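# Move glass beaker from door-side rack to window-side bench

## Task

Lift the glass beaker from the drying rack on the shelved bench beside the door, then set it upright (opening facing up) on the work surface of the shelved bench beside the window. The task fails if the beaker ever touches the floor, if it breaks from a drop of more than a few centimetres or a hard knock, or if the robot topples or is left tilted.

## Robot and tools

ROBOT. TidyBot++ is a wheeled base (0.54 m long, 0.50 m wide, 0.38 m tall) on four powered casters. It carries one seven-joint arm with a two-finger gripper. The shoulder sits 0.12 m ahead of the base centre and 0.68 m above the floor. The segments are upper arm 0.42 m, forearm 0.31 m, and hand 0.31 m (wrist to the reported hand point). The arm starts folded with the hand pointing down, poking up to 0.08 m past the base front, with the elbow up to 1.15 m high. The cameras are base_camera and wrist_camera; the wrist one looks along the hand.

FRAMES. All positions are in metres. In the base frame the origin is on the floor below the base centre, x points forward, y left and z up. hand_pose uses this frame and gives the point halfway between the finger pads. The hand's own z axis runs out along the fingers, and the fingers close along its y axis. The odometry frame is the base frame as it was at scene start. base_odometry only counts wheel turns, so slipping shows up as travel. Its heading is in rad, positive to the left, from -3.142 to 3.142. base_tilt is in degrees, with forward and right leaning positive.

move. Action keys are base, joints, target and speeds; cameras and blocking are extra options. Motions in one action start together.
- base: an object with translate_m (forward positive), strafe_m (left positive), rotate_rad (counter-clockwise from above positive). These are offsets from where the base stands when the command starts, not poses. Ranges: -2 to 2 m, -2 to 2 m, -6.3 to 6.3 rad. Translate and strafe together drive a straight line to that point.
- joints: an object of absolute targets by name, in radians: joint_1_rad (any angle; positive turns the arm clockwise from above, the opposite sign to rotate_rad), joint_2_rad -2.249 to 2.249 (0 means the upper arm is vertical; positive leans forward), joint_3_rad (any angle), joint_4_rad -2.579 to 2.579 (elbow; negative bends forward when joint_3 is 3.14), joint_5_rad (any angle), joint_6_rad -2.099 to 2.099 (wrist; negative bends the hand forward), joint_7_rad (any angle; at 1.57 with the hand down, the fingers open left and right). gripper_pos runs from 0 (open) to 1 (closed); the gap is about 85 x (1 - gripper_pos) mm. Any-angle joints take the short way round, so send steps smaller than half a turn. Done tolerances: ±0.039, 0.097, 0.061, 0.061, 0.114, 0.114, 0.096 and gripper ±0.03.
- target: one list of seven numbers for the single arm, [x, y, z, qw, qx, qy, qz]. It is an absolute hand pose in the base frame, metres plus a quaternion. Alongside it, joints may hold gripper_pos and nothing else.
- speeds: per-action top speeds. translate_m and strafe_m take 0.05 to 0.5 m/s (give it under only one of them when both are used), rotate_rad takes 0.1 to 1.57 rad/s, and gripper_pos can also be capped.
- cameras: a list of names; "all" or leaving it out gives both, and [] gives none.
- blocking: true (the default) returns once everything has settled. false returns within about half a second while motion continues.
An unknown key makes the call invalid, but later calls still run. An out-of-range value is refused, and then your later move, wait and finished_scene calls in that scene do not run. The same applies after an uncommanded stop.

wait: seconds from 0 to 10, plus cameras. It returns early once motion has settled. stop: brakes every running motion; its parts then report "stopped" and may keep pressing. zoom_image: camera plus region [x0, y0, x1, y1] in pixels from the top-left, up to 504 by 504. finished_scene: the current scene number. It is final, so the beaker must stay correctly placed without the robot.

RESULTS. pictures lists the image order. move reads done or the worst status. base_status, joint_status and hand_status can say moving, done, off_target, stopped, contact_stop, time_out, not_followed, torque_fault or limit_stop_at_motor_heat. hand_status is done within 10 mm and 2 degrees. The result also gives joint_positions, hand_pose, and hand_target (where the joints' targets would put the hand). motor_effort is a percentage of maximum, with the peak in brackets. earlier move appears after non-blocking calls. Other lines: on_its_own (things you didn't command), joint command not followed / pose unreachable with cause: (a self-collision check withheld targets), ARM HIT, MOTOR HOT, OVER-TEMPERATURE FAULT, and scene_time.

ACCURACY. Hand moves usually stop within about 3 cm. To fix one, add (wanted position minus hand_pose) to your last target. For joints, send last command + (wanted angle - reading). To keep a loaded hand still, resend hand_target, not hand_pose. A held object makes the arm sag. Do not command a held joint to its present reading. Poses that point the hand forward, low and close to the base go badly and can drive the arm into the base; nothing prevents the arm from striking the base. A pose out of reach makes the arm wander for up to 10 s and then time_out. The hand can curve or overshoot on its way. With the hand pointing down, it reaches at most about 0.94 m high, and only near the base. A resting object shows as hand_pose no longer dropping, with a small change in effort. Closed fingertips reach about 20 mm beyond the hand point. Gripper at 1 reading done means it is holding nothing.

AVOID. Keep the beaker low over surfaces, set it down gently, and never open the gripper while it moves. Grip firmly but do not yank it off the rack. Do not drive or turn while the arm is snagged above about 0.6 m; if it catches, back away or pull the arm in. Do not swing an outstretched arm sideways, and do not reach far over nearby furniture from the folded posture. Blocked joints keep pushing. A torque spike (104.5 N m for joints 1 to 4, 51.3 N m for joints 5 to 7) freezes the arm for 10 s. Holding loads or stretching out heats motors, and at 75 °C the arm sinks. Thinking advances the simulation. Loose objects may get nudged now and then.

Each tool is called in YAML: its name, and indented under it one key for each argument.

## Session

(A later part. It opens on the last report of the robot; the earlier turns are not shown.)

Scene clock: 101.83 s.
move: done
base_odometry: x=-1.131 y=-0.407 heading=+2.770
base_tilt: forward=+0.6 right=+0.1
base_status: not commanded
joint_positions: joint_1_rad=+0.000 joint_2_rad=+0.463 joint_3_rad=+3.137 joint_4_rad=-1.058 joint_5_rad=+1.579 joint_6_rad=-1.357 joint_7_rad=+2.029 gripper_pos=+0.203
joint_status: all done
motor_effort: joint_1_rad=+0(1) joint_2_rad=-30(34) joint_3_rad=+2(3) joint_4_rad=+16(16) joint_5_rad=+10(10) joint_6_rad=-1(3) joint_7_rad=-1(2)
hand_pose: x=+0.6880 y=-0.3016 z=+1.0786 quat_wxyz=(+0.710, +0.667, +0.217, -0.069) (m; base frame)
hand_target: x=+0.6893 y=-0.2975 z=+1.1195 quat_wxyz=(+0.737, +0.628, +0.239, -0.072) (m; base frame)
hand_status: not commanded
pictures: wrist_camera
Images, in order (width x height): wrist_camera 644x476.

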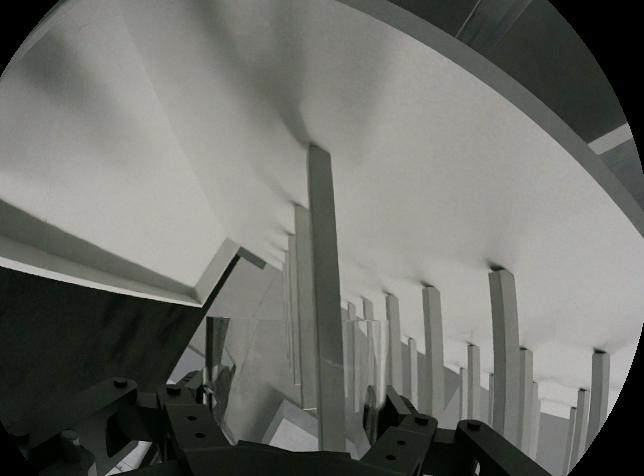

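move:
  joints: {"joint_2_rad": 0.39}
  base: {"translate_m": -0.05}
  speeds: {"translate_m": 0.1}
  cameras: ["wrist_camera"]

Scene clock: 103.70 s.
move: done
base_odometry: x=-1.084 y=-0.425 heading=+2.770
base_tilt: forward=+0.6 right=+0.2
base_status: done
joint_positions: joint_1_rad=+0.000 joint_2_rad=+0.415 joint_3_rad=+3.137 joint_4_rad=-1.058 joint_5_rad=+1.579 joint_6_rad=-1.356 joint_7_rad=+2.029 gripper_pos=+0.203
joint_status: all done
motor_effort: joint_1_rad=+0(2) joint_2_rad=-29(35) joint_3_rad=+2(3) joint_4_rad=+16(17) joint_5_rad=+10(11) joint_6_rad=+0(2) joint_7_rad=-1(2)
hand_pose: x=+0.6687 y=-0.3015 z=+1.1053 quat_wxyz=(+0.715, +0.668, +0.200, -0.053) (m; base frame)
hand_target: x=+0.6713 y=-0.2975 z=+1.1419 quat_wxyz=(+0.742, +0.629, +0.225, -0.060) (m; base frame)
hand_status: not commanded
pictures: wrist_camera
Images, in order (width x height): wrist_camera 644x476.

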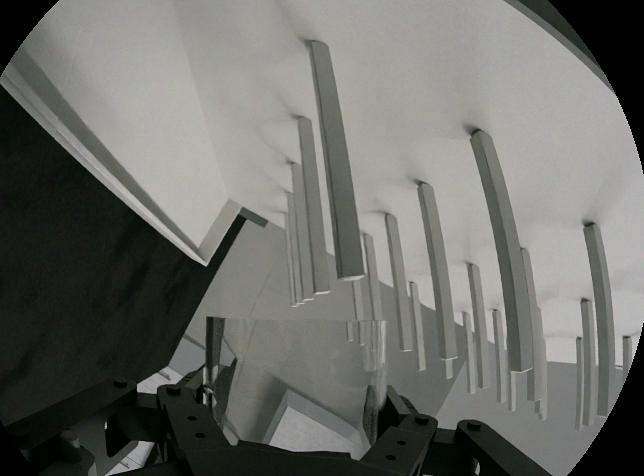

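move:
  base: {"translate_m": -0.45}
  speeds: {"translate_m": 0.3}
  cameras: ["wrist_camera"]

move:
  base: {"translate_m": -0.45, "strafe_m": -0.39, "rotate_rad": 3.143}
  speeds: {"rotate_rad": 1.0}
  joints: {"joint_1_rad": 0, "joint_2_rad": -0.3, "joint_3_rad": 3.14, "joint_4_rad": -1.9, "joint_5_rad": 0, "joint_6_rad": 0.1, "joint_7_rad": 1.41}

Scene clock: 109.43 s.
move: done
base_odometry: x=-0.664 y=-0.589 heading=+2.770
base_tilt: forward=+0.6 right=+0.2
base_status: done
joint_positions: joint_1_rad=+0.000 joint_2_rad=+0.412 joint_3_rad=+3.137 joint_4_rad=-1.058 joint_5_rad=+1.579 joint_6_rad=-1.356 joint_7_rad=+2.029 gripper_pos=+0.203
joint_status: not commanded
motor_effort: joint_1_rad=+0(1) joint_2_rad=-29(33) joint_3_rad=+2(2) joint_4_rad=+15(16) joint_5_rad=+10(11) joint_6_rad=-1(2) joint_7_rad=-1(2)
hand_pose: x=+0.6673 y=-0.3015 z=+1.1073 quat_wxyz=(+0.715, +0.668, +0.199, -0.052) (m; base frame)
hand_target: x=+0.6713 y=-0.2975 z=+1.1419 quat_wxyz=(+0.742, +0.629, +0.225, -0.060) (m; base frame)
hand_status: not commanded
pictures: wrist_camera
Images, in order (width x height): wrist_camera 644x476.

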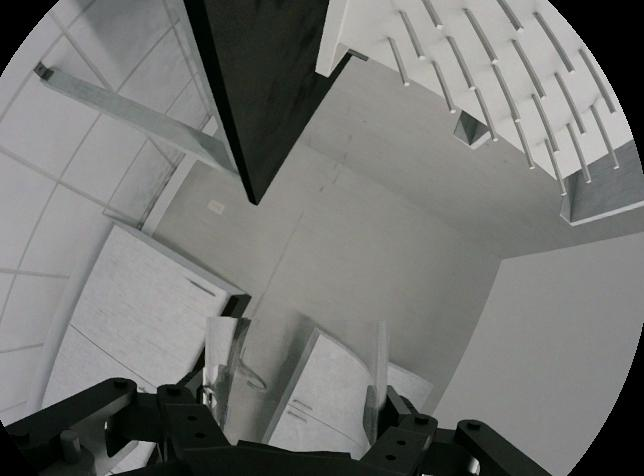

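Scene clock: 113.77 s.
move: done
base_odometry: x=-0.103 y=-0.389 heading=-0.371
base_tilt: forward=+0.5 right=+0.1
base_status: done
joint_positions: joint_1_rad=-0.001 joint_2_rad=-0.283 joint_3_rad=+3.138 joint_4_rad=-1.872 joint_5_rad=+0.078 joint_6_rad=+0.005 joint_7_rad=+1.472 gripper_pos=+0.203
joint_status: all done
motor_effort: joint_1_rad=+0(3) joint_2_rad=-10(32) joint_3_rad=+0(3) joint_4_rad=+20(21) joint_5_rad=+0(10) joint_6_rad=+9(9) joint_7_rad=-2(2)
hand_pose: x=+0.6272 y=+0.0040 z=+1.0755 quat_wxyz=(-0.008, +0.712, -0.005, +0.702) (m; base frame)
hand_target: x=+0.6194 y=+0.0023 z=+1.0966 quat_wxyz=(-0.059, +0.679, -0.054, +0.729) (m; base frame)
hand_status: not commanded
pictures: base_camera, wrist_camera
Images, in order (width x height): base_camera 644x364, wrist_camera 644x476.

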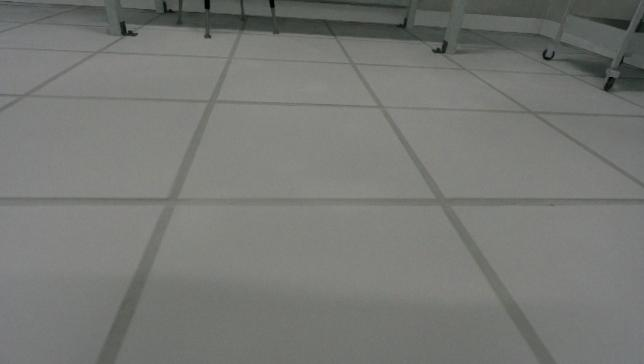

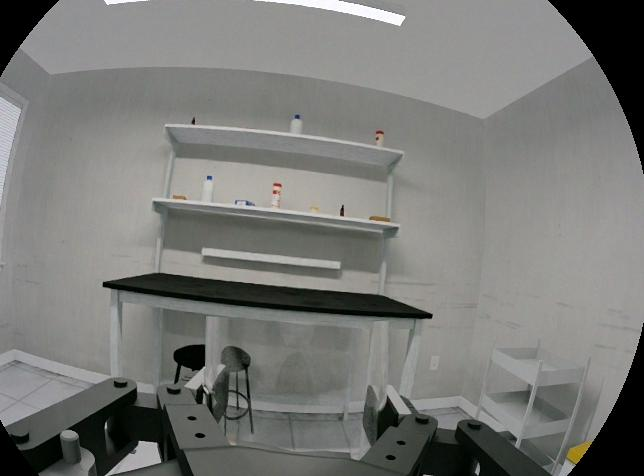

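move:
  base: {"translate_m": 0.9}

Scene clock: 118.17 s.
move: done
base_odometry: x=+0.736 y=-0.716 heading=-0.371
base_tilt: forward=+0.6 right=+0.2
base_status: done
joint_positions: joint_1_rad=-0.001 joint_2_rad=-0.286 joint_3_rad=+3.138 joint_4_rad=-1.874 joint_5_rad=+0.078 joint_6_rad=+0.010 joint_7_rad=+1.472 gripper_pos=+0.203
joint_status: not commanded
motor_effort: joint_1_rad=+0(1) joint_2_rad=-10(13) joint_3_rad=+0(1) joint_4_rad=+20(21) joint_5_rad=+0(1) joint_6_rad=+8(10) joint_7_rad=-1(2)
hand_pose: x=+0.6259 y=+0.0041 z=+1.0774 quat_wxyz=(-0.009, +0.710, -0.005, +0.704) (m; base frame)
hand_target: x=+0.6194 y=+0.0023 z=+1.0966 quat_wxyz=(-0.059, +0.679, -0.054, +0.729) (m; base frame)
hand_status: not commanded
pictures: base_camera, wrist_camera
Images, in order (width x height): base_camera 644x364, wrist_camera 644x476.

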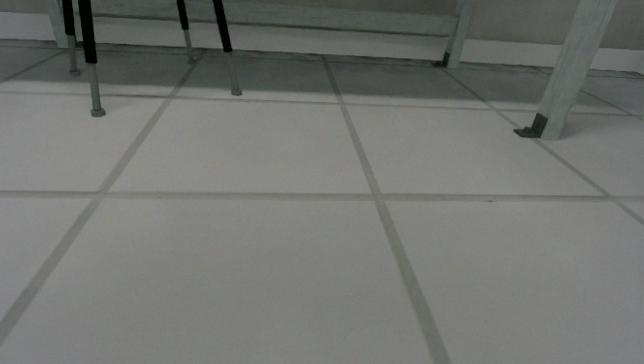

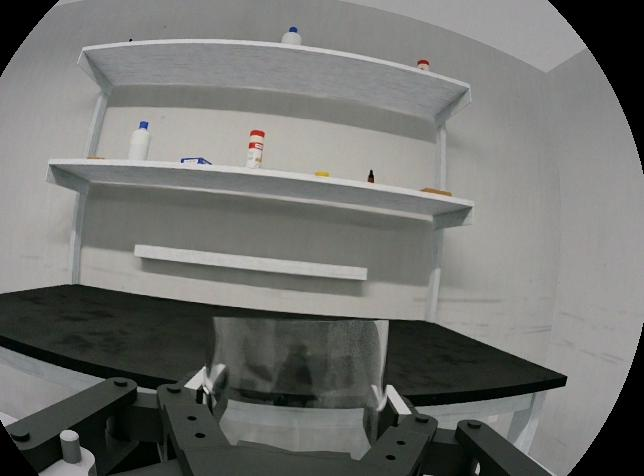

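move:
  joints: {"joint_1_rad": 0, "joint_2_rad": -0.2, "joint_3_rad": 3.14, "joint_4_rad": -2.2, "joint_5_rad": 0, "joint_6_rad": 0.70, "joint_7_rad": 1.34}
  base: {"translate_m": 0.2}

Scene clock: 124.57 s.
move: done
base_odometry: x=+0.922 y=-0.788 heading=-0.370
base_tilt: forward=+0.6 right=+0.2
base_status: done
joint_positions: joint_1_rad=-0.001 joint_2_rad=-0.208 joint_3_rad=+3.138 joint_4_rad=-2.177 joint_5_rad=+0.078 joint_6_rad=+0.602 joint_7_rad=+1.403 gripper_pos=+0.203
joint_status: all done
motor_effort: joint_1_rad=+0(1) joint_2_rad=-11(16) joint_3_rad=+0(1) joint_4_rad=+19(20) joint_5_rad=+0(1) joint_6_rad=+8(10) joint_7_rad=-1(2)
hand_pose: x=+0.6263 y=+0.0174 z=+1.0342 quat_wxyz=(-0.056, +0.632, -0.014, +0.773) (m; base frame)
hand_target: x=+0.6212 y=+0.0023 z=+1.0466 quat_wxyz=(-0.092, +0.601, -0.069, +0.791) (m; base frame)
hand_status: not commanded
pictures: base_camera, wrist_camera
Images, in order (width x height): base_camera 644x364, wrist_camera 644x476.

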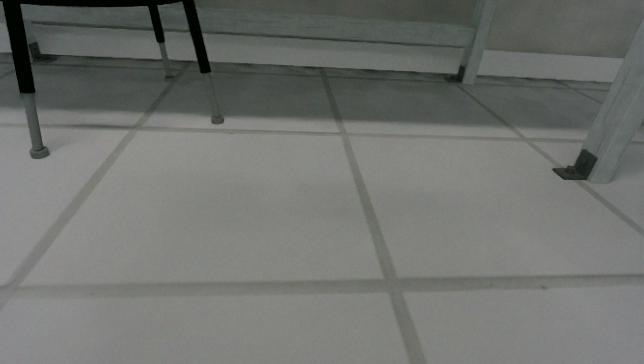

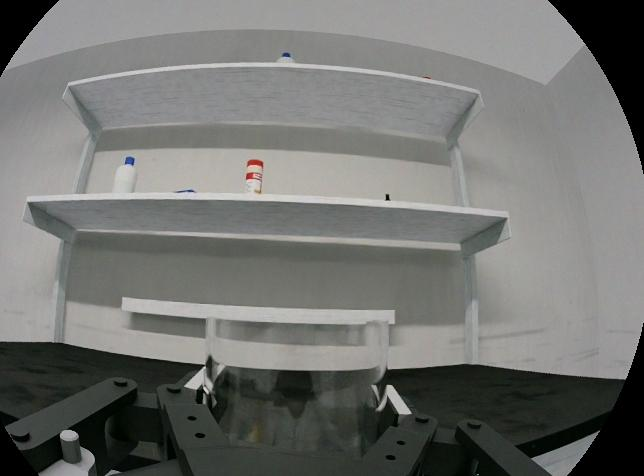

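move:
  base: {"translate_m": 0.125}
  speeds: {"translate_m": 0.2}
  cameras: ["wrist_camera"]

move:
  joints: {"joint_2_rad": -0.135, "joint_4_rad": -2.31, "joint_6_rad": 0.88}

Scene clock: 127.97 s.
move: done
base_odometry: x=+1.039 y=-0.833 heading=-0.369
base_tilt: forward=+0.6 right=+0.1
base_status: done
joint_positions: joint_1_rad=-0.001 joint_2_rad=-0.208 joint_3_rad=+3.138 joint_4_rad=-2.177 joint_5_rad=+0.077 joint_6_rad=+0.608 joint_7_rad=+1.402 gripper_pos=+0.203
joint_status: not commanded
motor_effort: joint_1_rad=+0(1) joint_2_rad=-11(14) joint_3_rad=+0(1) joint_4_rad=+19(19) joint_5_rad=+0(1) joint_6_rad=+8(9) joint_7_rad=-1(2)
hand_pose: x=+0.6261 y=+0.0175 z=+1.0354 quat_wxyz=(-0.056, +0.630, -0.014, +0.774) (m; base frame)
hand_target: x=+0.6212 y=+0.0023 z=+1.0466 quat_wxyz=(-0.092, +0.601, -0.069, +0.791) (m; base frame)
hand_status: not commanded
pictures: wrist_camera
Images, in order (width x height): wrist_camera 644x476.

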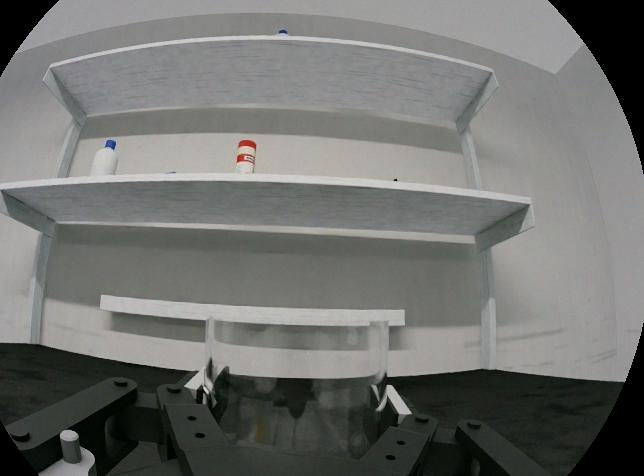

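Scene clock: 129.23 s.
move: done
base_odometry: x=+1.039 y=-0.833 heading=-0.369
base_tilt: forward=+0.6 right=+0.1
base_status: not commanded
joint_positions: joint_1_rad=-0.001 joint_2_rad=-0.156 joint_3_rad=+3.138 joint_4_rad=-2.290 joint_5_rad=+0.077 joint_6_rad=+0.783 joint_7_rad=+1.402 gripper_pos=+0.203
joint_status: all done
motor_effort: joint_1_rad=+0(1) joint_2_rad=-13(13) joint_3_rad=+0(1) joint_4_rad=+18(19) joint_5_rad=+0(1) joint_6_rad=+9(10) joint_7_rad=-1(2)
hand_pose: x=+0.6227 y=+0.0207 z=+0.9971 quat_wxyz=(-0.063, +0.626, -0.013, +0.777) (m; base frame)
hand_target: x=+0.6206 y=+0.0022 z=+1.0049 quat_wxyz=(-0.092, +0.599, -0.069, +0.792) (m; base frame)
hand_status: not commanded
pictures: base_camera, wrist_camera
Images, in order (width x height): base_camera 644x364, wrist_camera 644x476.

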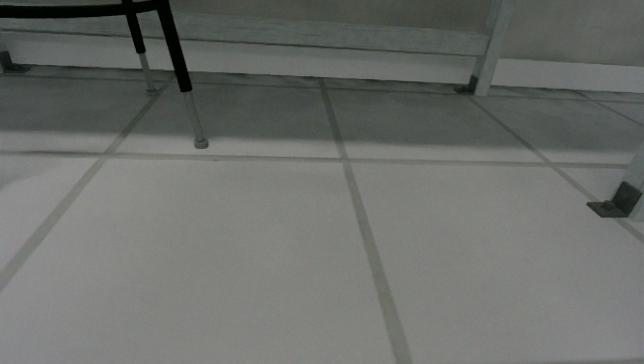

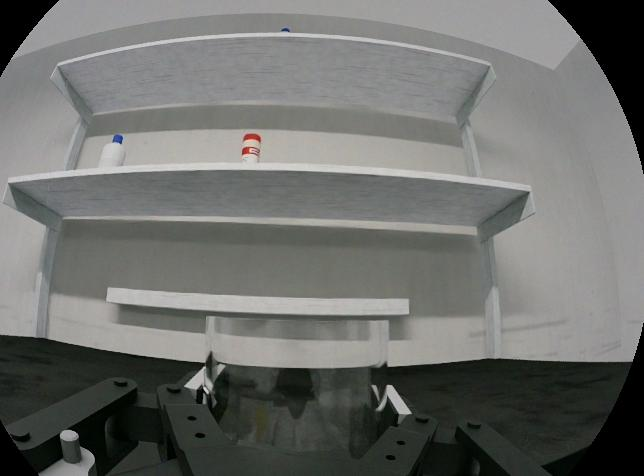

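zoom_image:
  camera: "wrist_camera"
  region: [380, 330, 644, 476]

zoom_image:
  camera: "wrist_camera"
  region: [180, 330, 420, 476]

Scaled by 1.909.

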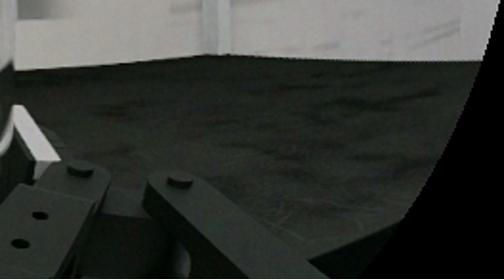

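Scaled by 2.100.

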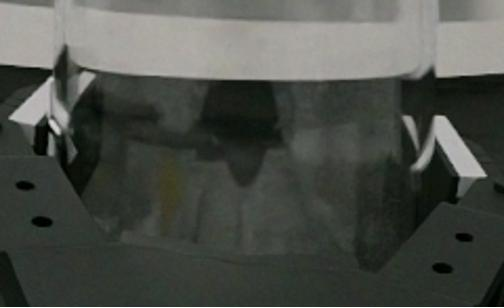

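move:
  base: {"translate_m": 0.12}
  speeds: {"translate_m": 0.15}

zoom_image:
  camera: "wrist_camera"
  region: [380, 330, 644, 476]

Scene clock: 134.33 s.
move: done
base_odometry: x=+1.151 y=-0.877 heading=-0.369
base_tilt: forward=+0.6 right=+0.1
base_status: done
joint_positions: joint_1_rad=-0.001 joint_2_rad=-0.151 joint_3_rad=+3.138 joint_4_rad=-2.290 joint_5_rad=+0.077 joint_6_rad=+0.788 joint_7_rad=+1.402 gripper_pos=+0.203
joint_status: not commanded
motor_effort: joint_1_rad=+1(1) joint_2_rad=-12(14) joint_3_rad=+0(1) joint_4_rad=+17(18) joint_5_rad=+0(1) joint_6_rad=+8(10) joint_7_rad=-1(2)
hand_pose: x=+0.6241 y=+0.0207 z=+0.9956 quat_wxyz=(-0.063, +0.626, -0.013, +0.777) (m; base frame)
hand_target: x=+0.6206 y=+0.0022 z=+1.0049 quat_wxyz=(-0.092, +0.599, -0.069, +0.792) (m; base frame)
hand_status: not commanded
pictures: base_camera, wrist_camera
Images, in order (width x height): base_camera 644x364, wrist_camera 644x476.

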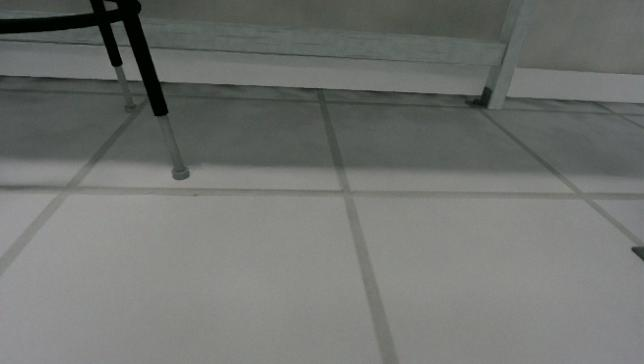

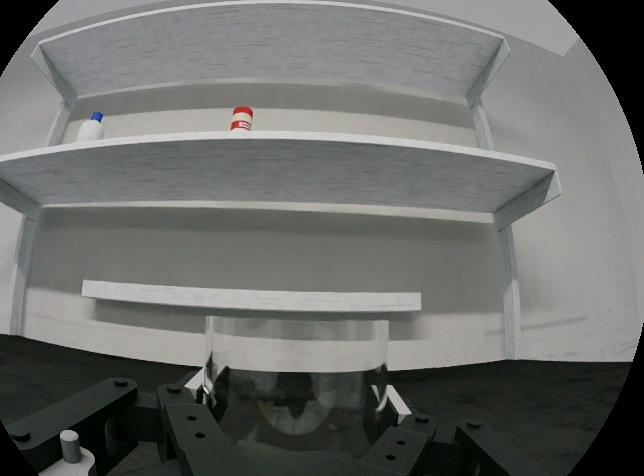

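Scaled by 1.909.

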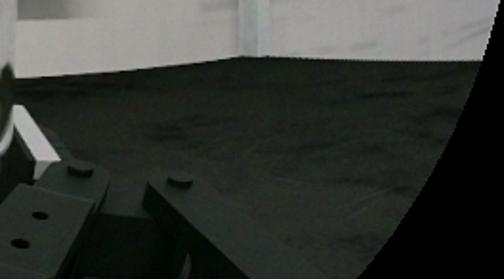

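move:
  base: {"translate_m": -0.03}
  cameras: []

move:
  joints: {"joint_2_rad": -0.085, "joint_4_rad": -2.37, "joint_6_rad": 0.99}
  cameras: ["wrist_camera"]

Scene clock: 139.13 s.
move: done
base_odometry: x=+1.123 y=-0.866 heading=-0.369
base_tilt: forward=+0.6 right=+0.1
base_status: done
joint_positions: joint_1_rad=-0.001 joint_2_rad=-0.148 joint_3_rad=+3.138 joint_4_rad=-2.291 joint_5_rad=+0.077 joint_6_rad=+0.789 joint_7_rad=+1.402 gripper_pos=+0.203
joint_status: not commanded
motor_effort: joint_1_rad=+1(1) joint_2_rad=-12(15) joint_3_rad=+0(1) joint_4_rad=+17(18) joint_5_rad=+0(1) joint_6_rad=+9(9) joint_7_rad=-1(2)
hand_pose: x=+0.6248 y=+0.0207 z=+0.9939 quat_wxyz=(-0.063, +0.627, -0.013, +0.776) (m; base frame)
hand_target: x=+0.6206 y=+0.0022 z=+1.0049 quat_wxyz=(-0.092, +0.599, -0.069, +0.792) (m; base frame)
hand_status: not commanded
pictures: none
No camera images: "cameras" was empty.

Scene clock: 140.10 s.
move: done
base_odometry: x=+1.123 y=-0.866 heading=-0.369
base_tilt: forward=+0.6 right=+0.1
base_status: not commanded
joint_positions: joint_1_rad=-0.001 joint_2_rad=-0.114 joint_3_rad=+3.138 joint_4_rad=-2.345 joint_5_rad=+0.077 joint_6_rad=+0.907 joint_7_rad=+1.402 gripper_pos=+0.204
joint_status: all done
motor_effort: joint_1_rad=+0(1) joint_2_rad=-12(14) joint_3_rad=+0(1) joint_4_rad=+15(18) joint_5_rad=+0(1) joint_6_rad=+8(10) joint_7_rad=-1(2)
hand_pose: x=+0.6207 y=+0.0225 z=+0.9827 quat_wxyz=(-0.068, +0.615, -0.012, +0.785) (m; base frame)
hand_target: x=+0.6203 y=+0.0022 z=+0.9799 quat_wxyz=(-0.092, +0.599, -0.069, +0.792) (m; base frame)
hand_status: not commanded
pictures: wrist_camera
Images, in order (width x height): wrist_camera 644x476.

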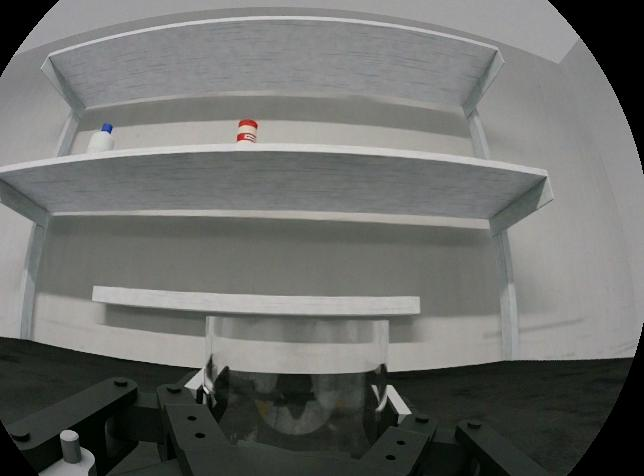

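move:
  joints: {"joint_2_rad": -0.045, "joint_4_rad": -2.38, "joint_6_rad": 0.93}
  cameras: ["wrist_camera"]

Scene clock: 141.43 s.
move: done
base_odometry: x=+1.123 y=-0.866 heading=-0.369
base_tilt: forward=+0.6 right=+0.1
base_status: not commanded
joint_positions: joint_1_rad=-0.001 joint_2_rad=-0.109 joint_3_rad=+3.138 joint_4_rad=-2.343 joint_5_rad=+0.077 joint_6_rad=+0.907 joint_7_rad=+1.402 gripper_pos=+0.204
joint_status: all done
motor_effort: joint_1_rad=+1(1) joint_2_rad=-6(13) joint_3_rad=+1(1) joint_4_rad=+9(16) joint_5_rad=+0(1) joint_6_rad=+1(7) joint_7_rad=-2(2)
hand_pose: x=+0.6224 y=+0.0225 z=+0.9809 quat_wxyz=(-0.068, +0.617, -0.012, +0.784) (m; base frame)
hand_target: x=+0.6340 y=+0.0022 z=+0.9360 quat_wxyz=(-0.088, +0.642, -0.074, +0.758) (m; base frame)
hand_status: not commanded
pictures: wrist_camera
Images, in order (width x height): wrist_camera 644x476.

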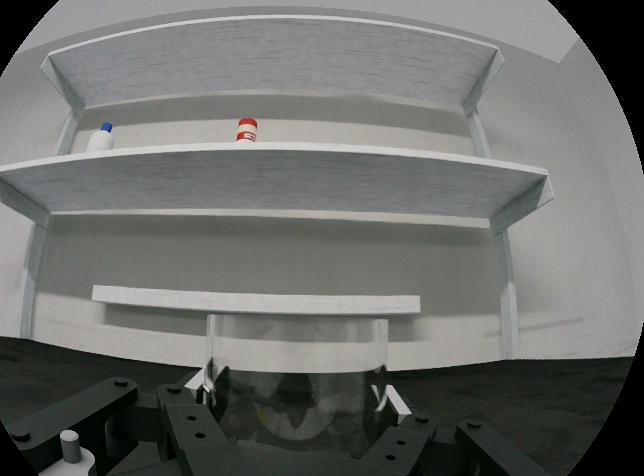

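move:
  joints: {"joint_2_rad": -0.085, "joint_4_rad": -2.37, "joint_6_rad": 0.96}
  cameras: []

move:
  joints: {"gripper_pos": 0.18}
  cameras: ["wrist_camera"]

Scene clock: 143.47 s.
move: done
base_odometry: x=+1.123 y=-0.866 heading=-0.369
base_tilt: forward=+0.6 right=+0.1
base_status: not commanded
joint_positions: joint_1_rad=-0.001 joint_2_rad=-0.109 joint_3_rad=+3.138 joint_4_rad=-2.343 joint_5_rad=+0.076 joint_6_rad=+0.909 joint_7_rad=+1.402 gripper_pos=+0.204
joint_status: all done
motor_effort: joint_1_rad=+1(1) joint_2_rad=-8(9) joint_3_rad=+0(1) joint_4_rad=+12(13) joint_5_rad=+0(1) joint_6_rad=+4(5) joint_7_rad=-1(2)
hand_pose: x=+0.6222 y=+0.0224 z=+0.9817 quat_wxyz=(-0.068, +0.616, -0.012, +0.785) (m; base frame)
hand_target: x=+0.6227 y=+0.0022 z=+0.9709 quat_wxyz=(-0.091, +0.611, -0.070, +0.783) (m; base frame)
hand_status: not commanded
pictures: none
No camera images: "cameras" was empty.

Scene clock: 144.13 s.
move: done
base_odometry: x=+1.123 y=-0.866 heading=-0.369
base_tilt: forward=+0.6 right=+0.1
base_status: not commanded
joint_positions: joint_1_rad=-0.001 joint_2_rad=-0.108 joint_3_rad=+3.138 joint_4_rad=-2.345 joint_5_rad=+0.076 joint_6_rad=+0.910 joint_7_rad=+1.402 gripper_pos=+0.179
joint_status: all done
motor_effort: joint_1_rad=+0(1) joint_2_rad=-10(12) joint_3_rad=-1(1) joint_4_rad=+13(15) joint_5_rad=+0(1) joint_6_rad=+6(7) joint_7_rad=-1(2)
hand_pose: x=+0.6222 y=+0.0224 z=+0.9806 quat_wxyz=(-0.068, +0.616, -0.012, +0.784) (m; base frame)
hand_target: x=+0.6227 y=+0.0022 z=+0.9709 quat_wxyz=(-0.091, +0.611, -0.070, +0.783) (m; base frame)
hand_status: not commanded
pictures: wrist_camera
Images, in order (width x height): wrist_camera 644x476.

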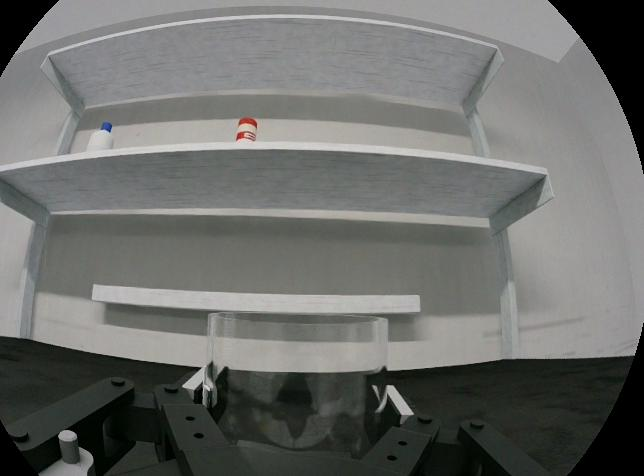

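move:
  joints: {"gripper_pos": 0.0}
  cameras: ["wrist_camera"]

move:
  base: {"translate_m": -0.3}
  speeds: {"translate_m": 0.15}
  cameras: ["wrist_camera"]

Scene clock: 145.67 s.
move: done
base_odometry: x=+1.123 y=-0.866 heading=-0.369
base_tilt: forward=+0.6 right=+0.1
base_status: not commanded
joint_positions: joint_1_rad=-0.001 joint_2_rad=-0.108 joint_3_rad=+3.138 joint_4_rad=-2.348 joint_5_rad=+0.076 joint_6_rad=+0.911 joint_7_rad=+1.401 gripper_pos=+0.000
joint_status: all done
motor_effort: joint_1_rad=+0(1) joint_2_rad=-11(13) joint_3_rad=+0(1) joint_4_rad=+15(16) joint_5_rad=+0(1) joint_6_rad=+7(8) joint_7_rad=-1(2)
hand_pose: x=+0.6219 y=+0.0224 z=+0.9786 quat_wxyz=(-0.069, +0.618, -0.013, +0.783) (m; base frame)
hand_target: x=+0.6227 y=+0.0022 z=+0.9709 quat_wxyz=(-0.091, +0.611, -0.070, +0.783) (m; base frame)
hand_status: not commanded
pictures: wrist_camera
Images, in order (width x height): wrist_camera 644x476.

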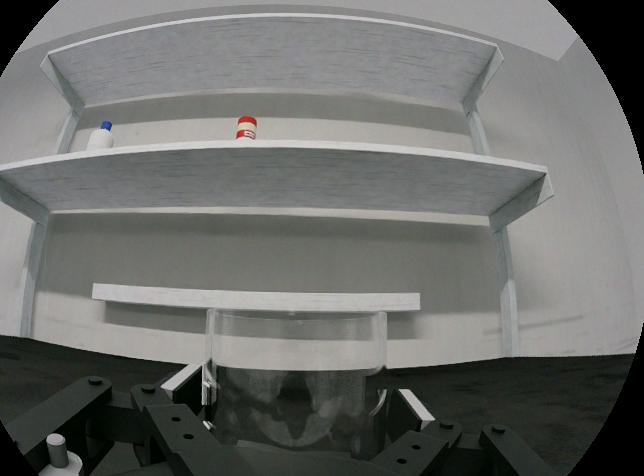

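Scene clock: 148.30 s.
move: done
base_odometry: x=+0.843 y=-0.758 heading=-0.368
base_tilt: forward=+0.5 right=+0.1
base_status: done
joint_positions: joint_1_rad=-0.001 joint_2_rad=-0.105 joint_3_rad=+3.138 joint_4_rad=-2.348 joint_5_rad=+0.075 joint_6_rad=+0.911 joint_7_rad=+1.401 gripper_pos=+0.000
joint_status: not commanded
motor_effort: joint_1_rad=+0(1) joint_2_rad=-12(14) joint_3_rad=+0(2) joint_4_rad=+16(16) joint_5_rad=+0(1) joint_6_rad=+7(9) joint_7_rad=-1(2)
hand_pose: x=+0.6228 y=+0.0222 z=+0.9771 quat_wxyz=(-0.069, +0.619, -0.013, +0.782) (m; base frame)
hand_target: x=+0.6227 y=+0.0022 z=+0.9709 quat_wxyz=(-0.091, +0.611, -0.070, +0.783) (m; base frame)
hand_status: not commanded
pictures: wrist_camera
Images, in order (width x height): wrist_camera 644x476.

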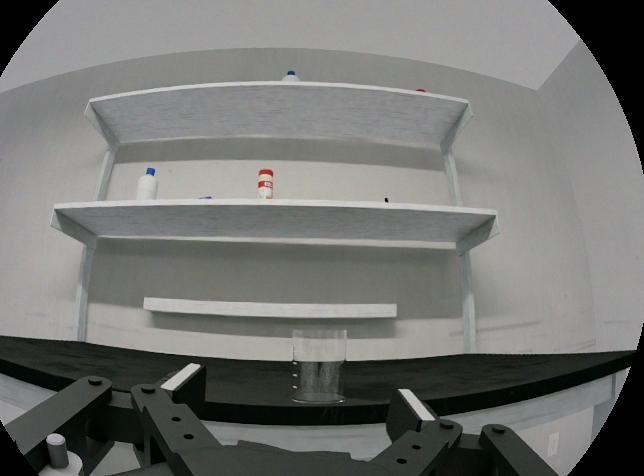

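Standing upright on the bench.

finished_scene:
  scene: 2

The scene is finished: the task was done.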